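# Shut the toy oven door and leave everything standing

## Task

Push the toy oven's door fully shut, release it so the gripper no longer touches it, and make sure the oven is still upright; also keep any toy-food basket, any small tea box, the wire rack and the small red box on their bases, not tipped over.

## Robot and tools

Robot: two arms, left_arm and right_arm, each with six revolute joints and a parallel gripper. Joint order, used in every command and every per-joint list: waist, shoulder, elbow, wrist pitch, wrist yaw, wrist roll. Stated ranges in rad: waist -2.618 to 3.054, shoulder 0.000 to 3.142, elbow 0.000 to 3.142, wrist pitch -1.571 to 1.571, wrist yaw -1.571 to 1.571, wrist roll -2.094 to 2.094. Real ends may differ by up to 0.059 rad either way.

Frame: the scene frame has its origin at table-top height, halfway between the nominal arm bases; +z points up, +x points out across the table, and left_arm sits on the +y side (arm names do not match image left/right). Calibrated bases: left_arm at (+0.047, +0.286, +0.012) m, right_arm at (-0.006, -0.261, +0.016) m, both nearly unrotated. Two cameras, cam_head_left and cam_head_right (504x504 each), are on one rigid bar on a stand behind the arms; their calibration is good to roughly a centimetre near the image centre.

execute_actions(actions, cameras): actions is a list of actions; each action is a list of up to 15 rows, one row per 1/30 s step, and if fewer rows are given the last one is repeated to fill 15. Every row is a single list of 14 numbers in [-1, 1] covering both arms: left_arm's six joint values then its opening, then right_arm's six joint values then its opening. Joint values are offsets, not poses: each counts from the Joint targets in force when that action began, so rows within one action do not add up, but sending the same offset in a later action moves further. Scale: 1.0 equals 2.224 rad for waist, shoulder and elbow, and 8.485 rad for the three wrist joints. Opening is absolute: +1 fully open (about 87 mm between pads), +0.5 about 69 mm, 0 about 43 mm, -0.5 about 18 mm, -1 shut. To keep an arm still send zeros for its joints; to keep a gripper as it is, resend its current opening, because 0 means half-open. An action that would push a joint more than 0.059 rad beyond its range is rejected for both arms. cameras: list of names, ["all"], or []; images come by default only when actions is empty.

move(target, speed, blend, opening_speed, blocking, cameras): target is one 14-number row laid out as above, or a list of up to 15 such rows visited in turn; every row's joint values are offsets from the same starting Joint targets, not from the previous row. Openings are absolute. All joints move in a coordinated way, so the gripper path is curved and nothing is avoided automatically. speed is the peak rad/s of the joint with the longest travel, 0.01 to 12.57 (default 0.5), one value or one per target. blend, in rad, rounds intermediate waypoints (0 means stop at each). opening_speed, at least 0.2 per second on the -1..+1 scale, ramps the gripper. blocking=false returns after about 0.5 s while the motion continues. The result adds a move: line such as done, off_target (resting more than 0.035 rad from target), moving, held or fault, possibly with limits=held. done does not prove contact or no contact.

wait(seconds 0 to 10, cameras) lets time pass with the last commands held. stop(cameras) brakes a running move. zoom_image(camera, region) enlarges part of the newest image of cam_head_left or cam_head_right; region is [x0, y0, x1, y1] in image pixels from the top-left, no more than 504 on a side. finished_scene(scene) ends the current scene, taking its integer number; call nothing else in that reply.

Results: end_effector_position (m) and end_effector_quat_wxyz per gripper in the scene frame; the position is the point between the finger pads, just behind the tips, and the fingers point along the gripper's +z and close along its y. These can be off by a few cm at long reach. Joint positions (rad, plus gripper 0 closed to 1 open) and Joint velocities (rad/s) per arm; within noise means still. Joint targets are what the next offsets count from. Tool commands show current gripper commands; grip_measured is the gripper reading on the command scale. Joint torques (N m, positive toward larger angles) include gravity and wrap at ±28 for the first three joints. Lines to watch: joint sent to its limit, joint command not followed (clearance check altered a step), MOTOR HOT, OVER-TEMPERATURE FAULT.

Motion notes: joint targets may only lead the measured angle by 0.339 rad (big joints) or 2.2 rad (wrists) per step, and a target putting the gripper over 200 mm from where it is gets scaled back, so large moves need several actions. Friction and gravity can leave joints short, and tiny turns may not happen.

Avoid: fast or hard contact with the oven, table or fixtures; knocking over the oven, basket, tea box, rack or red box; anything falling off the table; letting the arms touch or a gripper close on the other arm; strain on the arm camera cables; releasing an object while it still moves. Close the door with a slow, gentle push, then back the gripper away. If an arm is left pressing on something, command its targets back past its measured positions. Long stretched-out poses or pushing against something heat motors; at 90 °C the arm folds and stops working.

Each tool is called after "Request:" as a command line: name --argument value for each argument, lists and objects as JSON in quotes; but a table of rows of numbers goes row by row, as --pt "numbers of a row", without its own name.

## Session

Request:
execute_actions --actions '[]'

Scene clock: 0.00 s.
left_arm: end_effector_position=(+0.4310, +0.2880, +0.3590) grip_measured=+0.990 end_effector_quat_wxyz=(+0.692, +0.005, +0.722, +0.006) | right_arm: end_effector_position=(+0.3680, -0.2740, +0.0492) grip_measured=+1.000 end_effector_quat_wxyz=(+0.534, +0.045, +0.844, -0.003)
Joint positions: left_arm=[-0.006 1.06 1.042 -0.026 0.002 0.016 0.995] | right_arm=[-0.091 1.541 0.388 0.709 0.027 0.06 1]
Joint velocities: within noise
Joint torques (N m): no reading
Motor temperatures (°C): left_arm=[25 26 28 27 27 29 29] | right_arm=[27 27 29 27 25 26 28]
Heat: left arm: 29 °C; right arm: 29 °C.
Joint targets: left_arm=[-0.006 1.057 1.052 -0.023 0.002 0.016] | right_arm=[-0.091 1.538 0.393 0.700 0.027 0.061]
Tool commands: left_gripper/opening=+1.0 right_gripper/opening=+1.0

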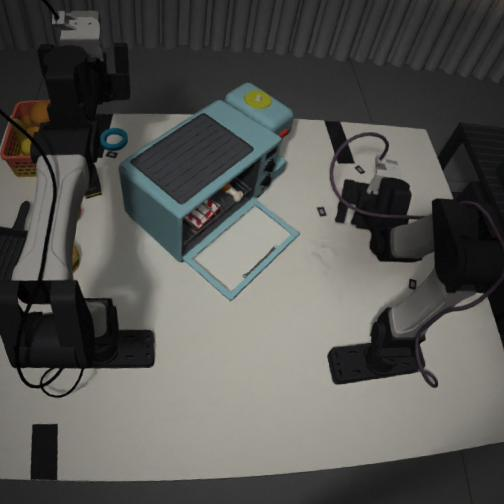

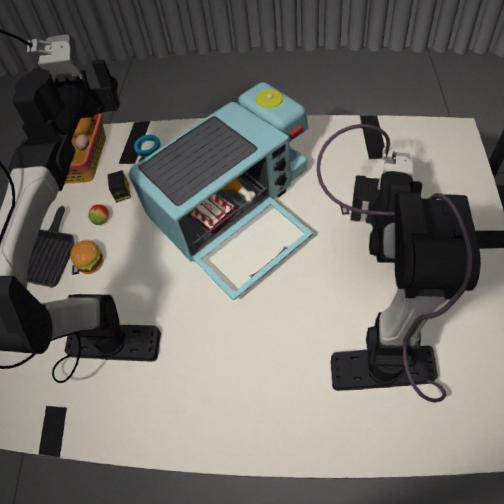

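Request:
zoom_image --camera "cam_head_right" --region '[180, 180, 330, 310]'

Request:
zoom_image --camera "cam_head_left" --region '[100, 70, 320, 310]'

Scaled by 3.360 from the camera's 504x504 image, which has a finer 720x720 frame.

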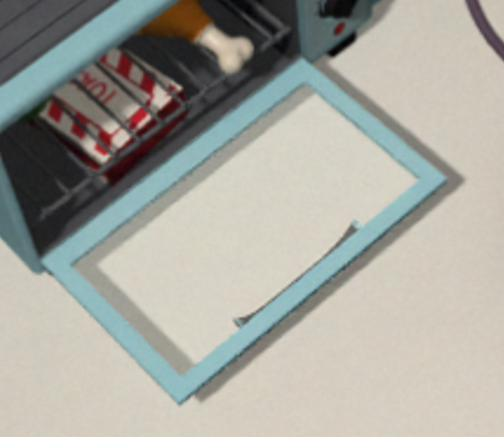

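Scaled by 2.100 from the camera's 504x504 image, which has a finer 720x720 frame.

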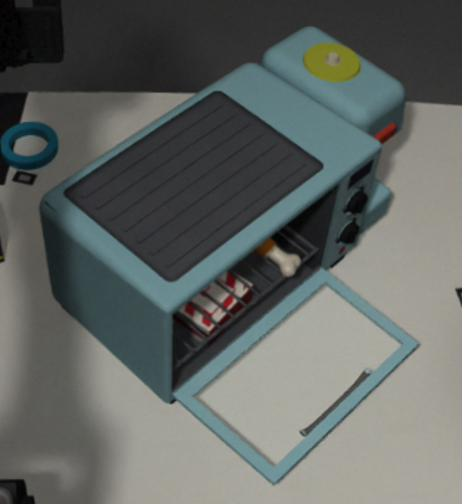

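Request:
move --target '[0,0,0,0,0,0,1,0.125,0.145,-0.055,0.0636,0,0,-1]' --cameras '["all"]'

Scene clock: 5.47 s.
left_arm: end_effector_position=(+0.4310, +0.2880, +0.3590) grip_measured=+0.990 end_effector_quat_wxyz=(+0.692, +0.005, +0.722, +0.006) | right_arm: end_effector_position=(+0.3613, -0.1721, +0.0223) grip_measured=-0.975 end_effector_quat_wxyz=(+0.581, -0.066, +0.808, +0.077)
Joint positions: left_arm=[-0.006 1.06 1.042 -0.026 0.002 0.016 0.995] | right_arm=[0.182 1.839 0.283 1.237 0.028 0.06 0.012]
Joint torques (N m): left_arm=[0.25 -3.08 8.49 1.95 0.08 0] | right_arm=[0.4 -4.9 2.61 2.28 0.02 -0.01]
Heat: left arm: 30 °C; right arm: 29 °C.
Joint targets: left_arm=[-0.006 1.057 1.052 -0.023 0.002 0.016] | right_arm=[0.187 1.860 0.270 1.240 0.026 0.061]
move: done

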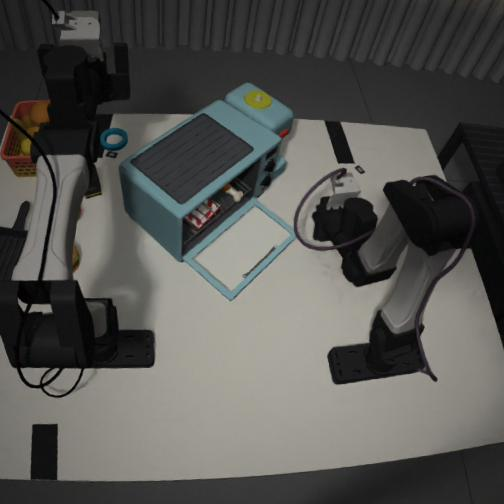

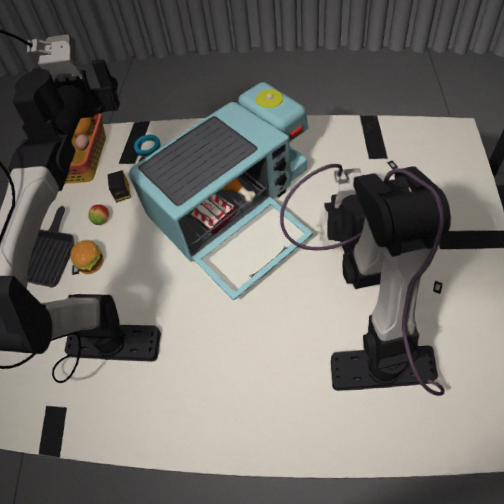

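Request:
zoom_image --camera "cam_head_right" --region '[250, 150, 400, 300]'

Request:
zoom_image --camera "cam_head_left" --region '[240, 150, 390, 300]'

Scaled by 3.360 from the camera's 504x504 image, which has a finer 720x720 frame.

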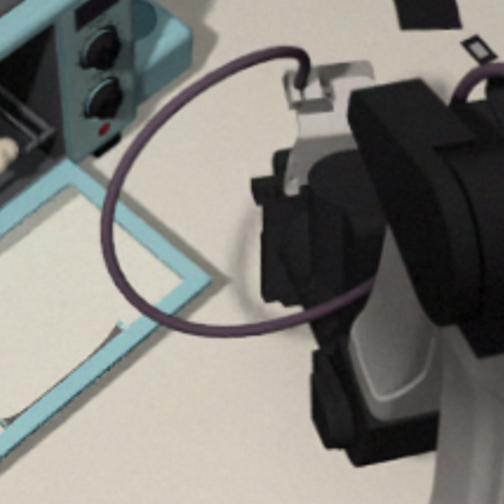

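Scaled by 3.360 from the camera's 504x504 image, which has a finer 720x720 frame.

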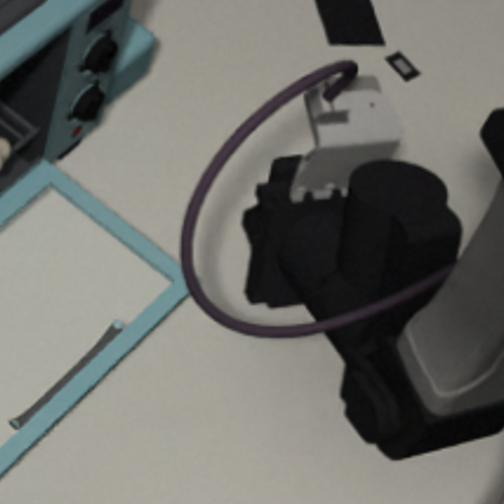

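Request:
move --pt "0 0 0 0 0 0 1 0 0 -0.0225 0 0 0 -1" --pt "0 0 0 0 0 0 1 0.123 0 -0.0225 0 0 0 -1" --speed 0.3 --cameras '["all"]'

Request:
zoom_image --camera "cam_head_right" --region '[180, 150, 380, 310]'

Request:
zoom_image --camera "cam_head_left" --region '[180, 150, 380, 310]'

Scene clock: 8.83 s.
left_arm: end_effector_position=(+0.4310, +0.2880, +0.3590) grip_measured=+0.990 end_effector_quat_wxyz=(+0.692, +0.005, +0.722, +0.006) | right_arm: end_effector_position=(+0.3272, -0.1062, +0.0221) grip_measured=-0.976 end_effector_quat_wxyz=(+0.580, -0.140, +0.795, +0.112)
Joint positions: left_arm=[-0.006 1.06 1.042 -0.026 0.002 0.016 0.995] | right_arm=[0.421 1.839 0.237 1.293 0.111 0.053 0.012]
Joint torques (N m): left_arm=[0.23 -3.15 8.44 1.95 0.09 0] | right_arm=[3.47 -4.53 1.94 1.67 -0.85 0.08]
Heat: left arm: 31 °C; right arm: 29 °C.
Joint targets: left_arm=[-0.006 1.057 1.052 -0.023 0.002 0.016] | right_arm=[0.461 1.860 0.220 1.240 0.026 0.061]
move: off_target (right_arm); right_arm: the wrist yaw is farthest, 0.085 rad from its target

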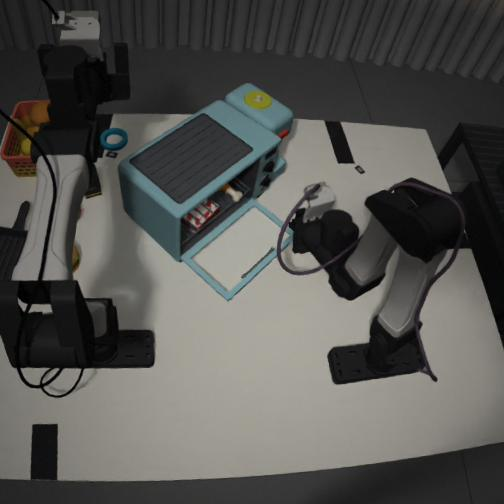

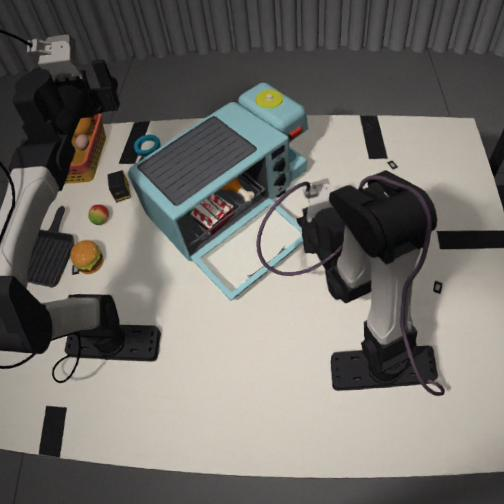

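Scaled by 2.520 from the camera's 504x504 image, which has a finer 720x720 frame.

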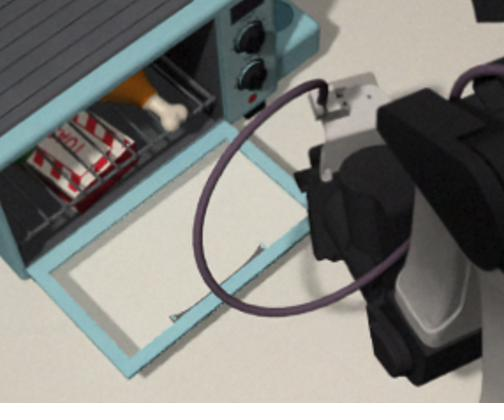

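Scaled by 2.520 from the camera's 504x504 image, which has a finer 720x720 frame.

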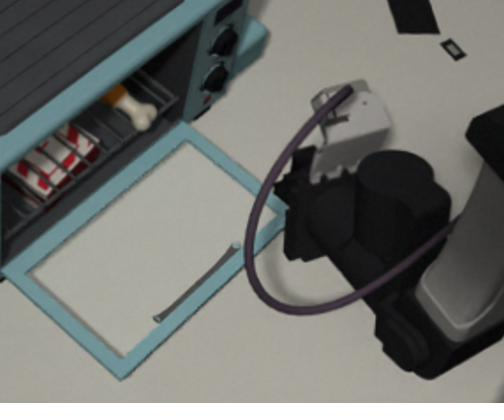

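Request:
move --pt "0 0 0 0 0 0 1 -0.123 -0.018 0 0 0 0 -1" --pt "0 0 0 0 0 0 1 -0.123 -0.369 0.069 -0.162 0 0 -1" --pt "0 0 0 0 0 0 1 0 -0.369 0.069 -0.162 0 0 -1" --pt "0 0 0 0 0 0 1 0 -0.307 -0.04 -0.0877 0 0 -1" --speed 0.8 --blend '[0.03,0.1,0.05,0]' --cameras '["all"]'

Request:
zoom_image --camera "cam_head_right" --region '[180, 150, 380, 310]'

Request:
zoom_image --camera "cam_head_left" --region '[180, 150, 380, 310]'

Scene clock: 14.40 s.
left_arm: end_effector_position=(+0.4310, +0.2880, +0.3590) grip_measured=+0.990 end_effector_quat_wxyz=(+0.692, +0.005, +0.722, +0.006) | right_arm: end_effector_position=(+0.2483, -0.1208, +0.0333) grip_measured=-0.976 end_effector_quat_wxyz=(+0.482, -0.191, +0.846, +0.126)
Joint positions: left_arm=[-0.006 1.06 1.042 -0.026 0.002 0.016 0.995] | right_arm=[0.455 1.165 0.146 0.491 0.033 0.053 0.012]
Joint torques (N m): left_arm=[0.21 -3.12 8.44 1.95 0.08 0.01] | right_arm=[0.49 -1.42 4.97 2.26 -0.06 0.06]
Heat: left arm: 32 °C; right arm: 30 °C.
Joint targets: left_arm=[-0.006 1.057 1.052 -0.023 0.002 0.016] | right_arm=[0.461 1.178 0.131 0.496 0.027 0.061]
move: done

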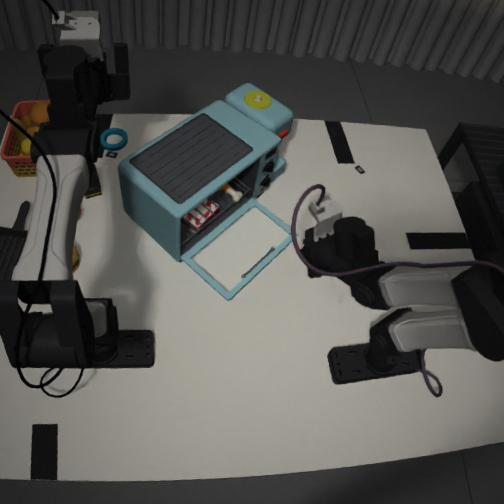

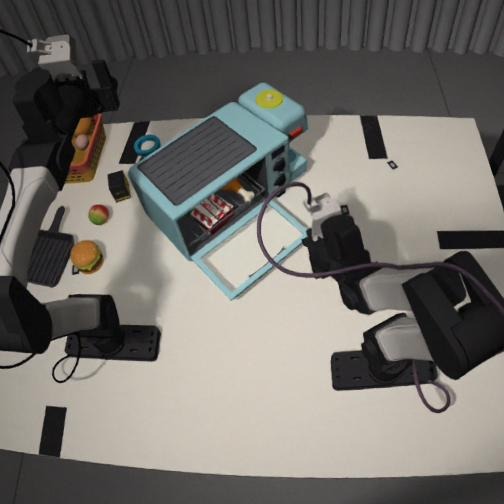

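Scaled by 2.520 from the camera's 504x504 image, which has a finer 720x720 frame.

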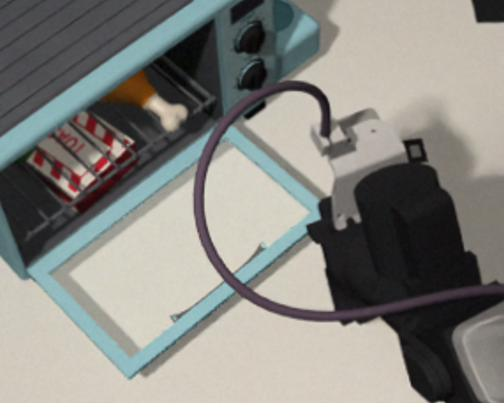

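Scaled by 2.520 from the camera's 504x504 image, which has a finer 720x720 frame.

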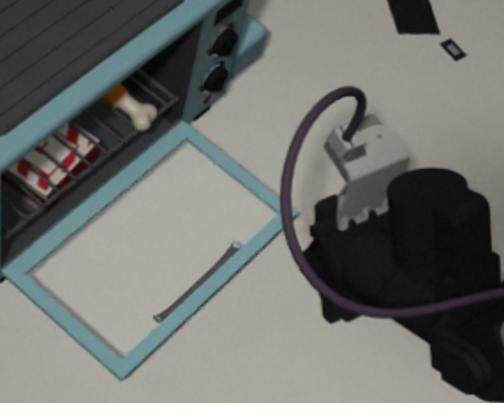

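Request:
move --target '[0,0,0,0,0,0,1,-0.1,0,0,0,0,0,1]' --cameras '["all"]'

Request:
zoom_image --camera "cam_head_right" --region '[260, 150, 400, 290]'

Request:
zoom_image --camera "cam_head_left" --region '[260, 150, 400, 290]'

Scene clock: 15.90 s.
left_arm: end_effector_position=(+0.4310, +0.2880, +0.3590) grip_measured=+0.990 end_effector_quat_wxyz=(+0.692, +0.005, +0.722, +0.006) | right_arm: end_effector_position=(+0.2720, -0.1768, +0.0335) grip_measured=+1.000 end_effector_quat_wxyz=(+0.493, -0.101, +0.861, +0.075)
Joint positions: left_arm=[-0.006 1.06 1.042 -0.026 0.002 0.016 0.995] | right_arm=[0.244 1.165 0.146 0.492 0.032 0.053 1]
Joint torques (N m): left_arm=[0.25 -3.11 8.47 1.95 0.08 0.02] | right_arm=[-0.69 -1.37 5.03 2.18 -0.05 0.06]
Motor temperatures (°C): left_arm=[25 27 33 30 27 29 29] | right_arm=[27 28 30 30 25 26 28]
Heat: left arm: 33 °C; right arm: 30 °C.
Joint targets: left_arm=[-0.006 1.057 1.052 -0.023 0.002 0.016] | right_arm=[0.238 1.178 0.131 0.496 0.027 0.061]
move: done

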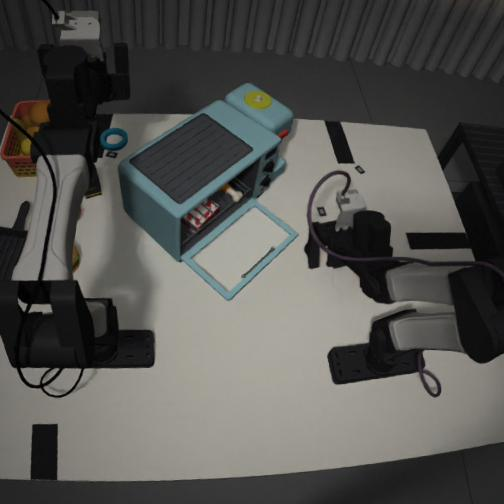

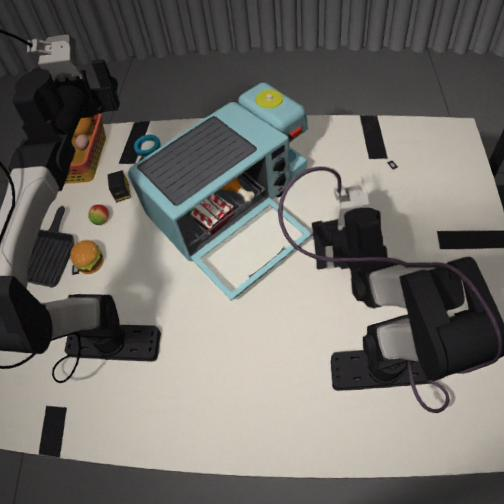

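Scaled by 3.600 from the camera's 504x504 image, which has a finer 720x720 frame.

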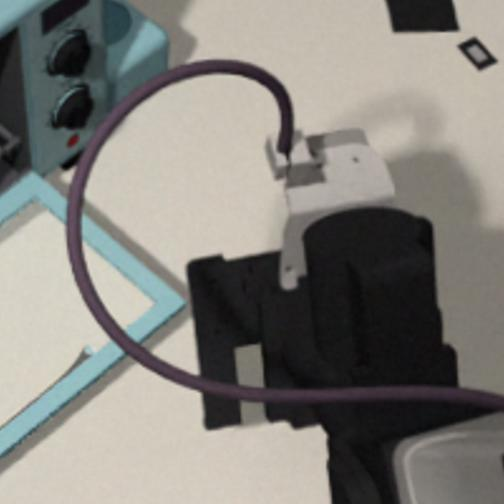

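Scaled by 3.600 from the camera's 504x504 image, which has a finer 720x720 frame.

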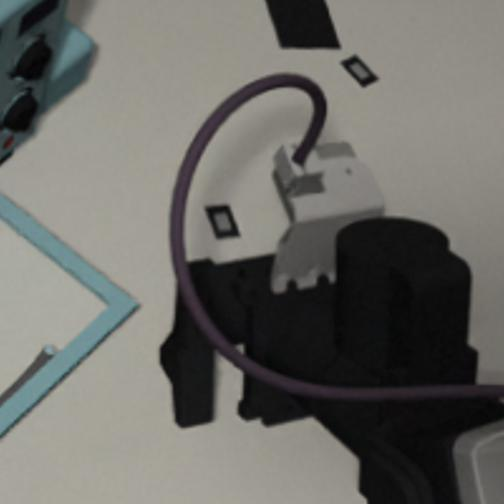

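Request:
move --target '[0,0,0,0,0,0,1,-0.1,0,0.2,0.02,0,0.185,1]' --speed 1.2 --cameras '["all"]'

Request:
zoom_image --camera "cam_head_right" --region '[300, 100, 460, 260]'

Request:
zoom_image --camera "cam_head_left" --region '[300, 100, 460, 260]'

Scene clock: 20.70 s.
left_arm: end_effector_position=(+0.4310, +0.2880, +0.3590) grip_measured=+0.990 end_effector_quat_wxyz=(+0.692, +0.005, +0.722, +0.006) | right_arm: end_effector_position=(+0.3910, -0.1918, +0.2936) grip_measured=+1.000 end_effector_quat_wxyz=(+0.486, +0.487, +0.489, +0.536)
Joint positions: left_arm=[-0.006 1.06 1.042 -0.026 0.002 0.016 0.995] | right_arm=[0.021 1.165 0.55 0.664 0.032 1.617 1]
Joint torques (N m): left_arm=[0.23 -3.12 8.44 1.95 0.07 0.01] | right_arm=[-0.49 -3 9.32 2.2 -0.06 0.13]
Heat: left arm: 33 °C; right arm: 31 °C.
Joint targets: left_arm=[-0.006 1.057 1.052 -0.023 0.002 0.016] | right_arm=[0.016 1.178 0.576 0.665 0.026 1.630]
move: done

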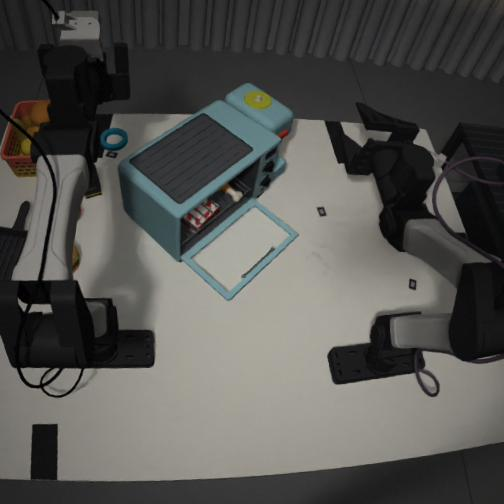

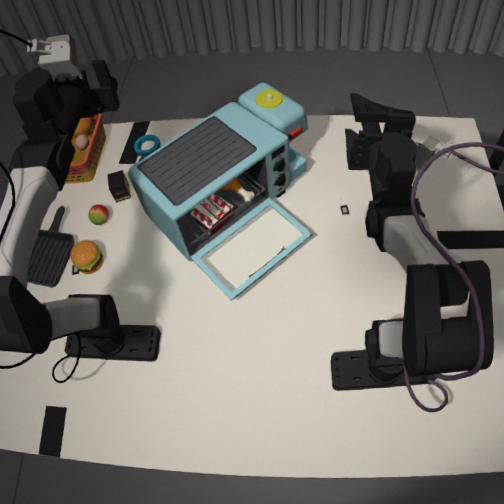

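Scaled by 3.150 from the camera's 504x504 image, which has a finer 720x720 frame.

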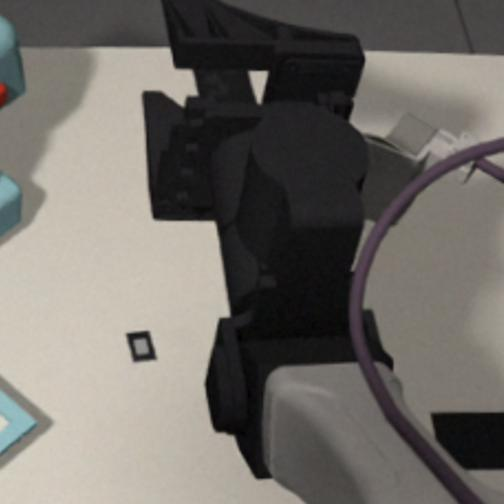

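Scaled by 3.150 from the camera's 504x504 image, which has a finer 720x720 frame.

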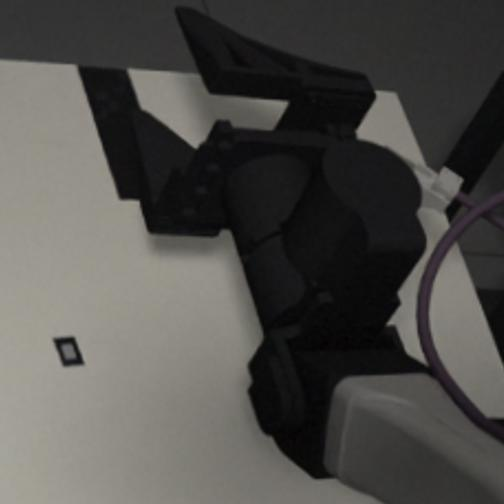

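Request:
move --target '[0,0,0,0,0,0,1,0.111,0.0535,-0.092,-0.0105,-0.0378,-0.185,0.3]' --speed 1.2 --cameras '["all"]'

Request:
zoom_image --camera "cam_head_right" --region '[220, 120, 380, 280]'

Request:
zoom_image --camera "cam_head_left" --region '[220, 120, 380, 280]'

Scene clock: 24.47 s.
left_arm: end_effector_position=(+0.4310, +0.2880, +0.3590) grip_measured=+0.990 end_effector_quat_wxyz=(+0.692, +0.005, +0.722, +0.006) | right_arm: end_effector_position=(+0.3227, -0.0976, +0.1170) grip_measured=+0.300 end_effector_quat_wxyz=(+0.552, -0.180, +0.782, +0.226)
Joint positions: left_arm=[-0.006 1.06 1.042 -0.026 0.002 0.016 0.995] | right_arm=[0.257 1.281 0.387 0.588 -0.283 0.075 0.65]
Joint torques (N m): left_arm=[0.24 -3.1 8.44 1.95 0.07 0.01] | right_arm=[0.32 -2.89 5.45 2.02 -0.14 -0.14]
Heat: left arm: 34 °C; right arm: 31 °C.
Joint targets: left_arm=[-0.006 1.057 1.052 -0.023 0.002 0.016] | right_arm=[0.263 1.297 0.371 0.576 -0.294 0.061]
move: done

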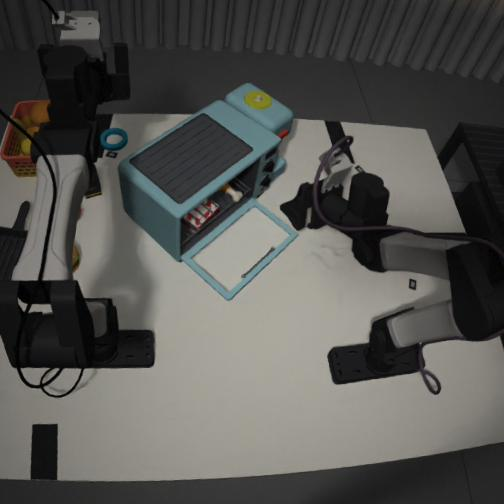

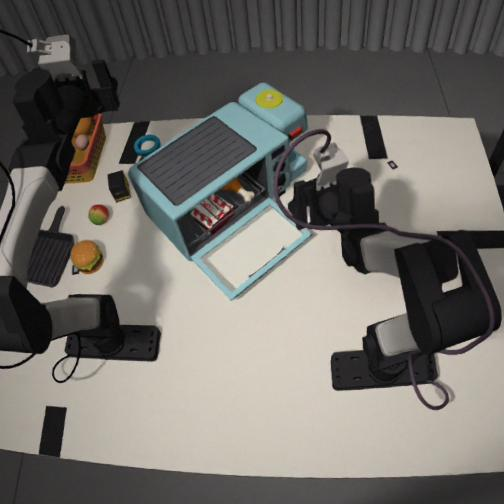

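Scaled by 3.150 from the camera's 504x504 image, which has a finer 720x720 frame.

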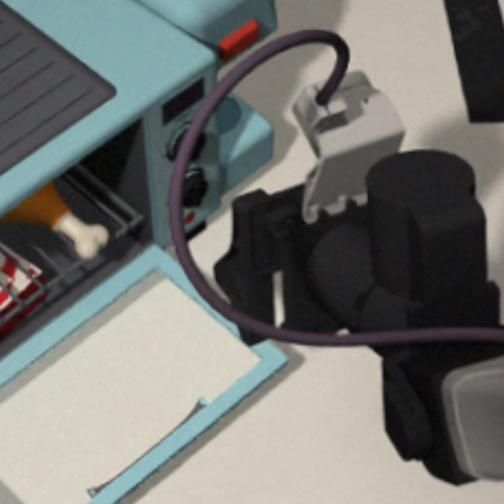

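Scaled by 3.150 from the camera's 504x504 image, which has a finer 720x720 frame.

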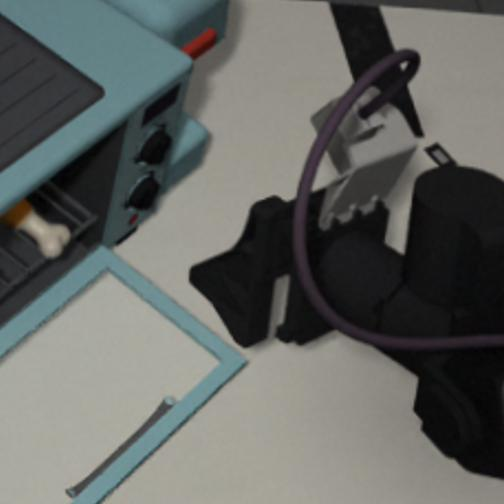

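Request:
move --target '[0,0,0,0,0,0,1,0,0.1713,-0.0477,0.0574,0,0,0.3]' --speed 0.4 --cameras '["all"]'

Request:
zoom_image --camera "cam_head_right" --region '[220, 150, 350, 280]'

Request:
zoom_image --camera "cam_head_left" --region '[220, 150, 350, 280]'

Scene clock: 27.93 s.
left_arm: end_effector_position=(+0.4310, +0.2880, +0.3590) grip_measured=+0.990 end_effector_quat_wxyz=(+0.692, +0.005, +0.722, +0.006) | right_arm: end_effector_position=(+0.3276, -0.0948, +0.0553) grip_measured=+0.300 end_effector_quat_wxyz=(+0.557, -0.182, +0.777, +0.229)
Joint positions: left_arm=[-0.006 1.06 1.042 -0.026 0.002 0.016 0.995] | right_arm=[0.257 1.655 0.282 1.081 -0.291 0.074 0.65]
Joint torques (N m): left_arm=[0.23 -3.15 8.4 1.96 0.09 0.01] | right_arm=[0.39 -3.52 3.47 2.08 -0.05 -0.15]
Heat: left arm: 35 °C; right arm: 31 °C.
Joint targets: left_arm=[-0.006 1.057 1.052 -0.023 0.002 0.016] | right_arm=[0.263 1.678 0.265 1.064 -0.294 0.061]
move: done

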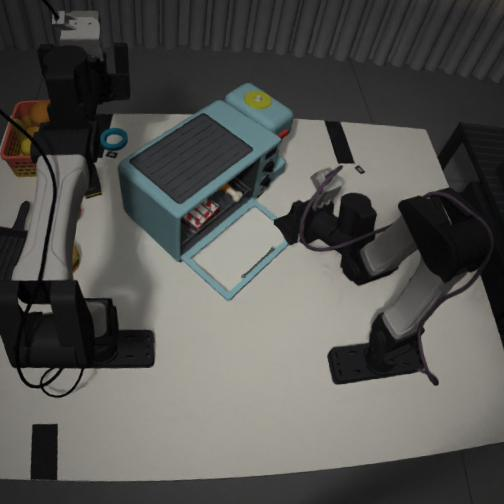

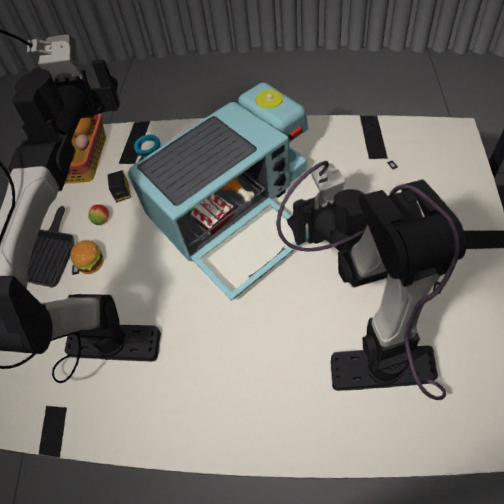

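Scaled by 3.877 from the camera's 504x504 image, which has a finer 720x720 frame.

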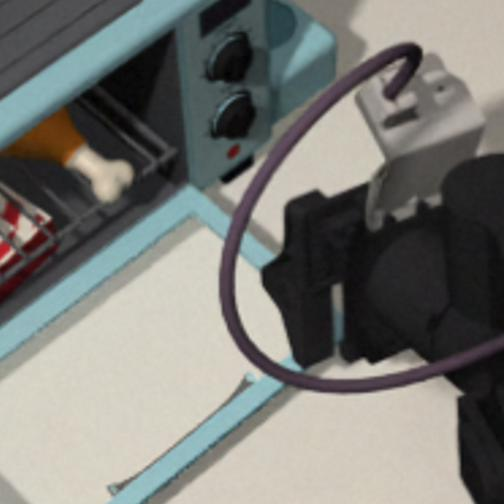

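Scaled by 3.877 from the camera's 504x504 image, which has a finer 720x720 frame.

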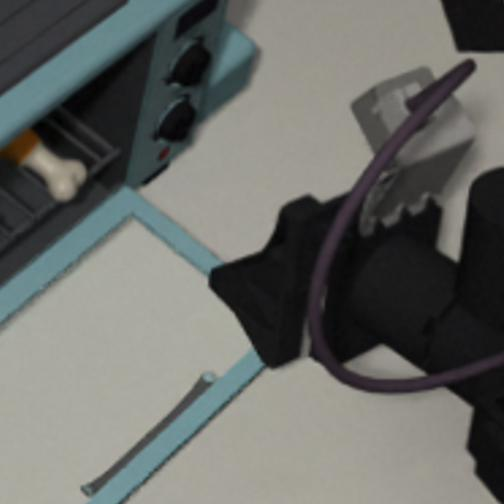

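Request:
move --pt "0 0 0 0 0 0 1 0 -0.1713 0.0477 -0.0574 0 0 0.3" --pt "0 0 0 0 0 0 1 0.0616 -0.0679 0.361 -0.2008 0.0378 -0.0366 0.3" --speed 1.2 --blend 0.1 --cameras '["all"]'

Request:
zoom_image --camera "cam_head_right" --region '[220, 150, 350, 280]'

Request:
zoom_image --camera "cam_head_left" --region '[220, 150, 350, 280]'

Scene clock: 31.47 s.
left_arm: end_effector_position=(+0.4310, +0.2880, +0.3590) grip_measured=+0.990 end_effector_quat_wxyz=(+0.692, +0.005, +0.722, +0.006) | right_arm: end_effector_position=(+0.2938, -0.1285, +0.0967) grip_measured=+0.300 end_effector_quat_wxyz=(+0.236, -0.327, +0.915, +0.017)
Joint positions: left_arm=[-0.006 1.06 1.042 -0.026 0.002 0.016 0.995] | right_arm=[0.395 1.506 1.041 -0.629 0.019 -0.236 0.65]
Joint torques (N m): left_arm=[0.24 -3.12 8.44 1.95 0.07 0.01] | right_arm=[0.51 -5.03 8.96 1.18 0.11 -0.13]
Heat: left arm: 35 °C; right arm: 31 °C.
Joint targets: left_arm=[-0.006 1.057 1.052 -0.023 0.002 0.016] | right_arm=[0.400 1.527 1.068 -0.640 0.026 -0.250]
move: done

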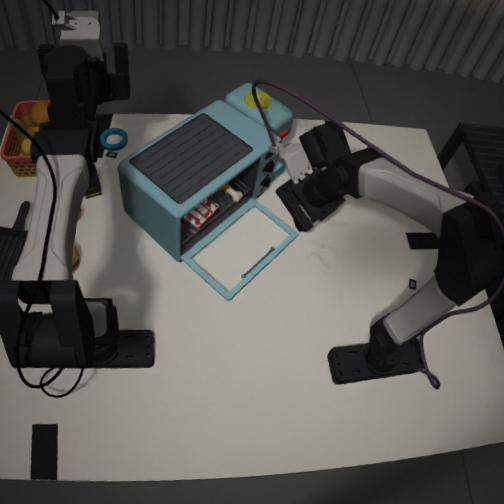

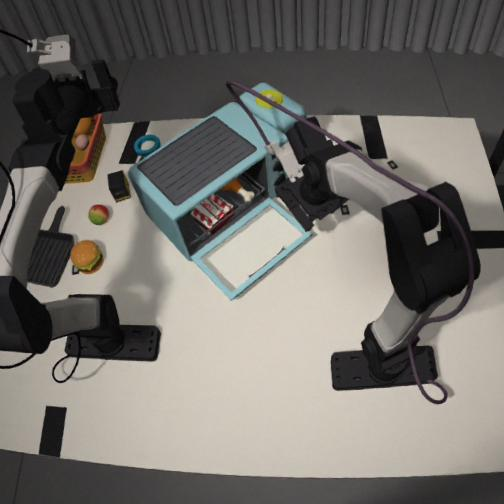

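Scaled by 3.877 from the camera's 504x504 image, which has a finer 720x720 frame.

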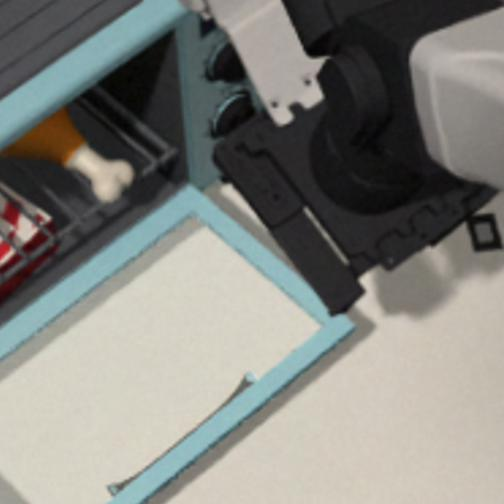

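Scaled by 3.877 from the camera's 504x504 image, which has a finer 720x720 frame.

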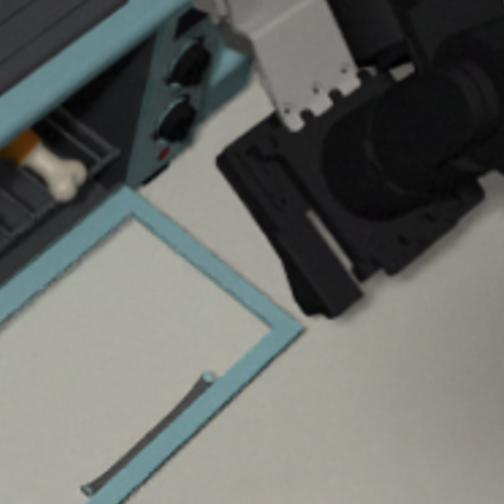

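Request:
move --pt "0 0 0 0 0 0 1 0.0225 0.0706 0.0283 0.011 0 0 0.3" --pt "0 0 0 0 0 0 1 0.0225 0.1066 -0.0256 0.0345 0 0 0.3" --speed 0.3 --blend 0.02 --cameras '["all"]'

Request:
zoom_image --camera "cam_head_right" --region '[220, 150, 350, 280]'

Request:
zoom_image --camera "cam_head_left" --region '[220, 150, 350, 280]'

Scene clock: 33.70 s.
left_arm: end_effector_position=(+0.4310, +0.2880, +0.3590) grip_measured=+0.990 end_effector_quat_wxyz=(+0.692, +0.005, +0.722, +0.006) | right_arm: end_effector_position=(+0.3351, -0.0906, +0.0608) grip_measured=+0.300 end_effector_quat_wxyz=(+0.277, -0.346, +0.896, +0.027)
Joint positions: left_arm=[-0.006 1.06 1.042 -0.026 0.002 0.016 0.995] | right_arm=[0.436 1.682 1.039 -0.364 0.016 -0.245 0.65]
Joint torques (N m): left_arm=[0.25 -3.11 8.46 1.95 0.09 0.01] | right_arm=[1.16 -1.02 4.46 1.71 0.1 0.03]
Heat: left arm: 35 °C; right arm: 32 °C.
Joint targets: left_arm=[-0.006 1.057 1.052 -0.023 0.002 0.016] | right_arm=[0.450 1.764 1.011 -0.348 0.026 -0.250]
move: off_target (right_arm); right_arm: the shoulder is farthest, 0.082 rad from its target

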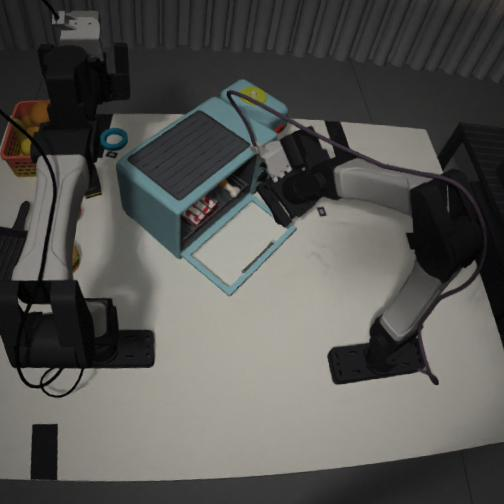

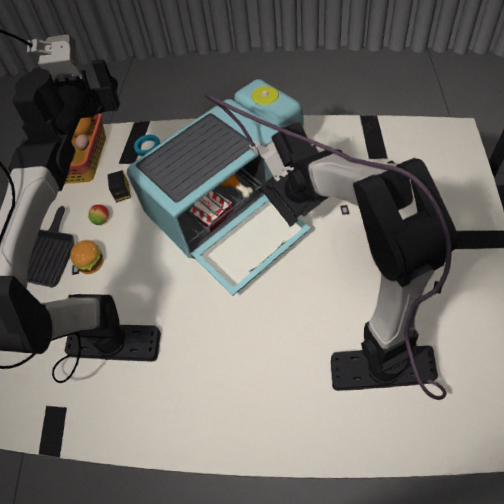

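Scaled by 3.877 from the camera's 504x504 image, which has a finer 720x720 frame.

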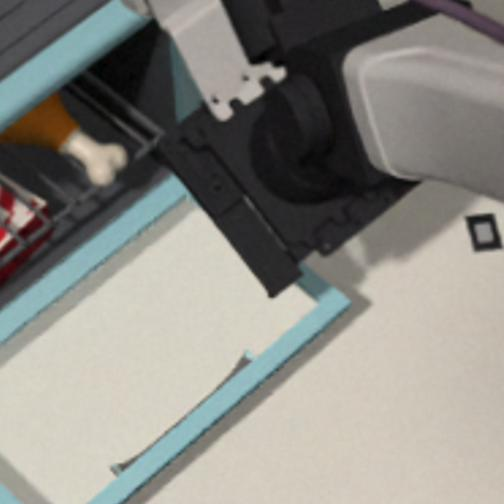

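Scaled by 3.877 from the camera's 504x504 image, which has a finer 720x720 frame.

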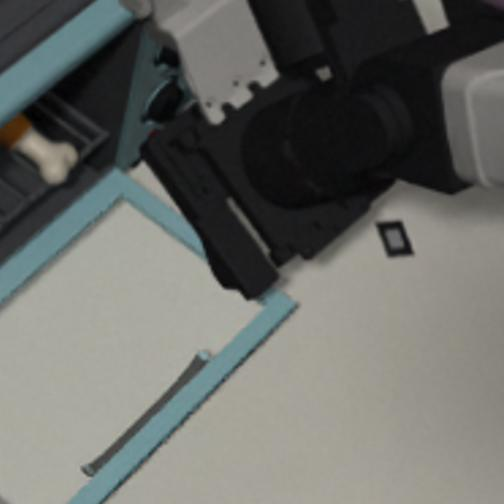

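Request:
move --pt "0 0 0 0 0 0 1 -0.0225 -0.1066 0.0256 -0.0344 0 0 0.3" --pt "0 0 0 0 0 0 1 -0.0112 -0.0935 -0.0387 0.0034 0 0 0.3" --blend 0.02 --cameras '["all"]'

Request:
zoom_image --camera "cam_head_right" --region '[220, 120, 350, 250]'

Request:
zoom_image --camera "cam_head_left" --region '[220, 120, 350, 250]'

Scene clock: 37.40 s.
left_arm: end_effector_position=(+0.4310, +0.2880, +0.3590) grip_measured=+0.990 end_effector_quat_wxyz=(+0.692, +0.005, +0.722, +0.006) | right_arm: end_effector_position=(+0.3252, -0.1038, +0.0787) grip_measured=+0.300 end_effector_quat_wxyz=(+0.313, -0.334, +0.889, +0.027)
Joint positions: left_arm=[-0.006 1.06 1.042 -0.026 0.002 0.016 0.995] | right_arm=[0.419 1.55 0.942 -0.325 0.02 -0.245 0.65]
Joint torques (N m): left_arm=[0.25 -3.1 8.43 1.95 0.08 0.01] | right_arm=[0.4 -7.19 5.5 1.67 0.03 -0.03]
Heat: left arm: 36 °C; right arm: 32 °C.
Joint targets: left_arm=[-0.006 1.057 1.052 -0.023 0.002 0.016] | right_arm=[0.425 1.556 0.925 -0.319 0.027 -0.250]
move: done

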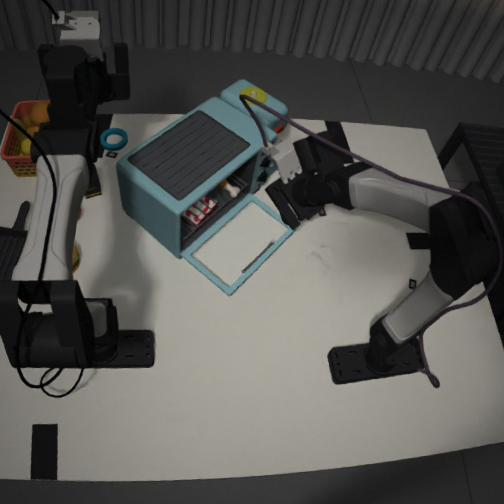

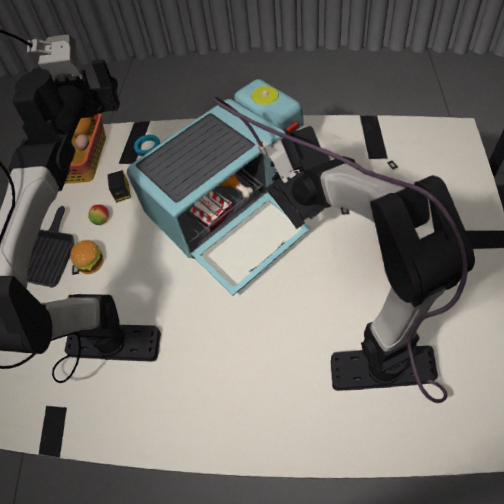

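Scaled by 3.877 from the camera's 504x504 image, which has a finer 720x720 frame.

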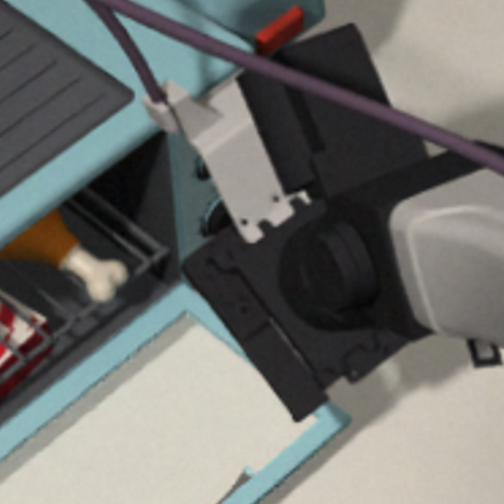

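Scaled by 3.877 from the camera's 504x504 image, which has a finer 720x720 frame.

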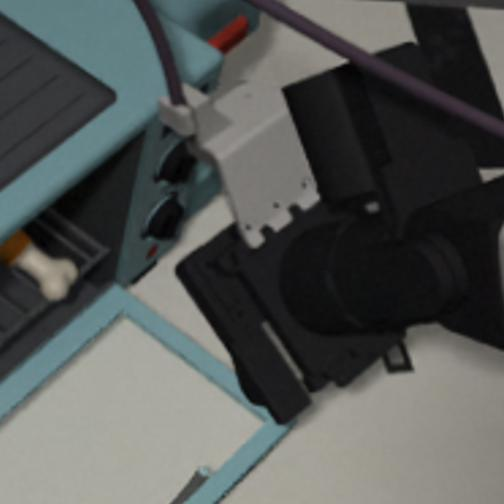

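Request:
move --pt "0 0 0 0 0 0 1 -0.03 -0.205 -0.0112 0.0022 0 0 0.13" --pt "0 0 0 0 0 0 1 -0.146 -0.205 -0.0112 0.0022 0 0.2145 0.13" --pt "0 0 0 0 0 0 1 -0.146 -0.1623 -0.372 0.1113 0 0.2145 0.13" --pt "0 0 0 0 0 0 1 0.013 -0.1623 -0.372 0.1113 0 0.2145 0.13" --speed 1.0 --blend '[0.05,0.1,0.05,0]' --cameras '["all"]'

Request:
zoom_image --camera "cam_head_right" --region '[220, 150, 370, 300]'

Request:
zoom_image --camera "cam_head_left" --region '[220, 150, 370, 300]'

Scene clock: 42.87 s.
left_arm: end_effector_position=(+0.4310, +0.2880, +0.3590) grip_measured=+0.990 end_effector_quat_wxyz=(+0.692, +0.005, +0.722, +0.006) | right_arm: end_effector_position=(+0.2506, -0.0744, +0.0767) grip_measured=+0.130 end_effector_quat_wxyz=(+0.279, +0.430, +0.731, +0.450)
Joint positions: left_arm=[-0.006 1.06 1.042 -0.026 0.002 0.016 0.995] | right_arm=[0.448 1.184 0.109 0.621 0.022 1.557 0.565]
Joint torques (N m): left_arm=[0.25 -3.11 8.43 1.95 0.08 0] | right_arm=[0.43 -1.52 5.05 2.18 0.09 0.11]
Heat: left arm: 36 °C; right arm: 32 °C.
Joint targets: left_arm=[-0.006 1.057 1.052 -0.023 0.002 0.016] | right_arm=[0.454 1.195 0.098 0.626 0.026 1.570]
move: done

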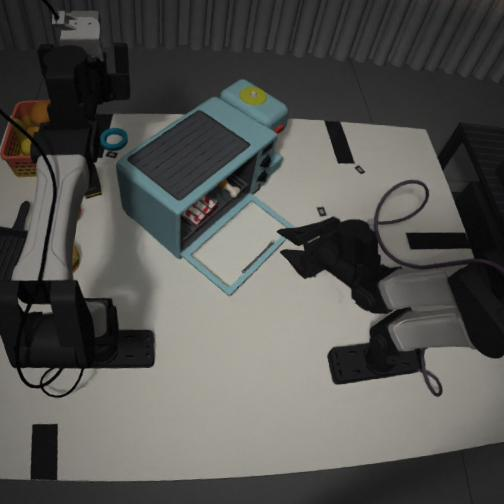

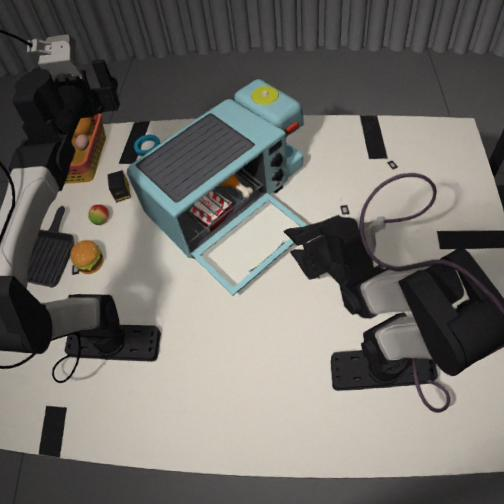

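Scaled by 3.360 from the camera's 504x504 image, which has a finer 720x720 frame.

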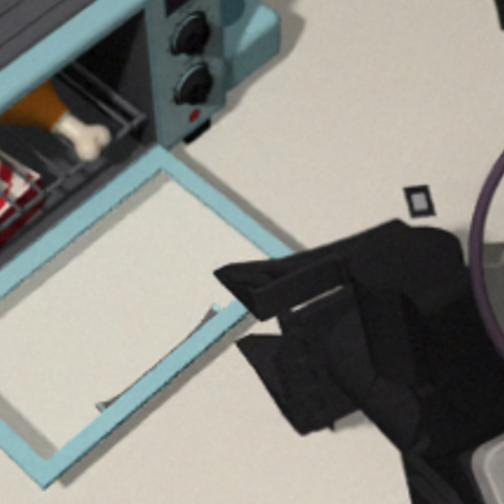

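Scaled by 3.360 from the camera's 504x504 image, which has a finer 720x720 frame.

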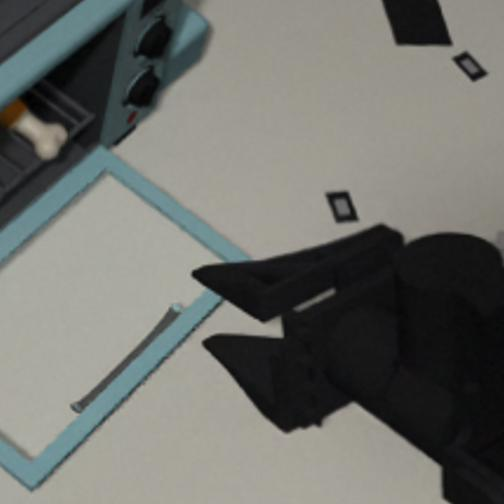

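Request:
move --pt "0 0 0 0 0 0 1 -0.0427 0.245 -0.0306 0.079 0 0 0.13" --pt "0 0 0 0 0 0 1 -0.0427 0.2653 0.0135 0.0724 0 0 0.13" --speed 0.4 --cameras '["all"]'

Request:
zoom_image --camera "cam_head_right" --region '[220, 150, 370, 300]'

Request:
zoom_image --camera "cam_head_left" --region '[220, 150, 370, 300]'

Scene clock: 46.90 s.
left_arm: end_effector_position=(+0.4310, +0.2880, +0.3590) grip_measured=+0.990 end_effector_quat_wxyz=(+0.692, +0.005, +0.722, +0.006) | right_arm: end_effector_position=(+0.2898, -0.0851, +0.0404) grip_measured=+0.130 end_effector_quat_wxyz=(+0.308, +0.454, +0.701, +0.456)
Joint positions: left_arm=[-0.006 1.06 1.042 -0.026 0.002 0.016 0.995] | right_arm=[0.365 1.767 0.116 1.245 0.022 1.562 0.565]
Joint torques (N m): left_arm=[0.27 -3.12 8.5 1.95 0.08 0.01] | right_arm=[-0.65 -3.47 3.89 2.03 0.07 0.05]
Heat: left arm: 37 °C; right arm: 32 °C.
Joint targets: left_arm=[-0.006 1.057 1.052 -0.023 0.002 0.016] | right_arm=[0.359 1.785 0.128 1.240 0.026 1.570]
move: done

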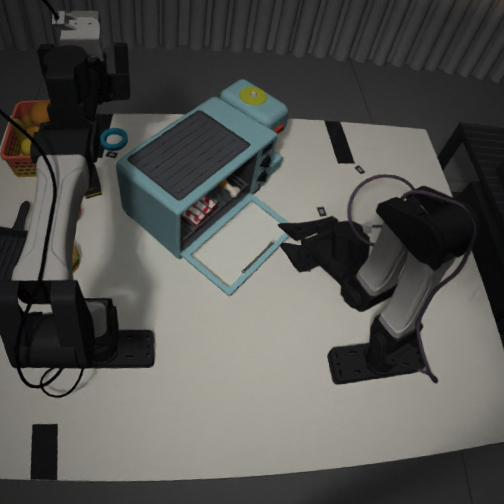

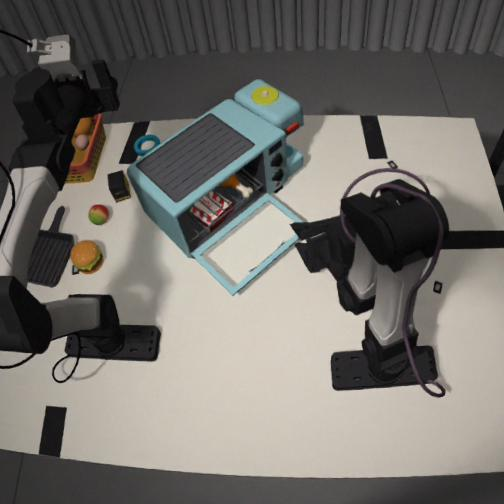

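Scaled by 3.360 from the camera's 504x504 image, which has a finer 720x720 frame.

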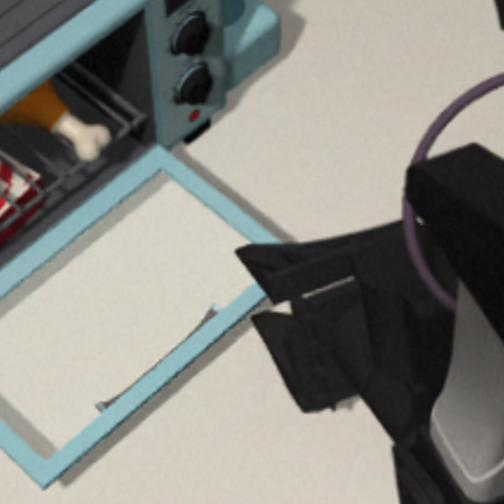

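Scaled by 3.360 from the camera's 504x504 image, which has a finer 720x720 frame.

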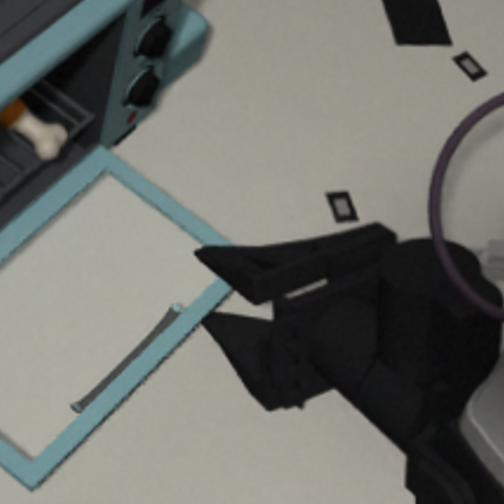

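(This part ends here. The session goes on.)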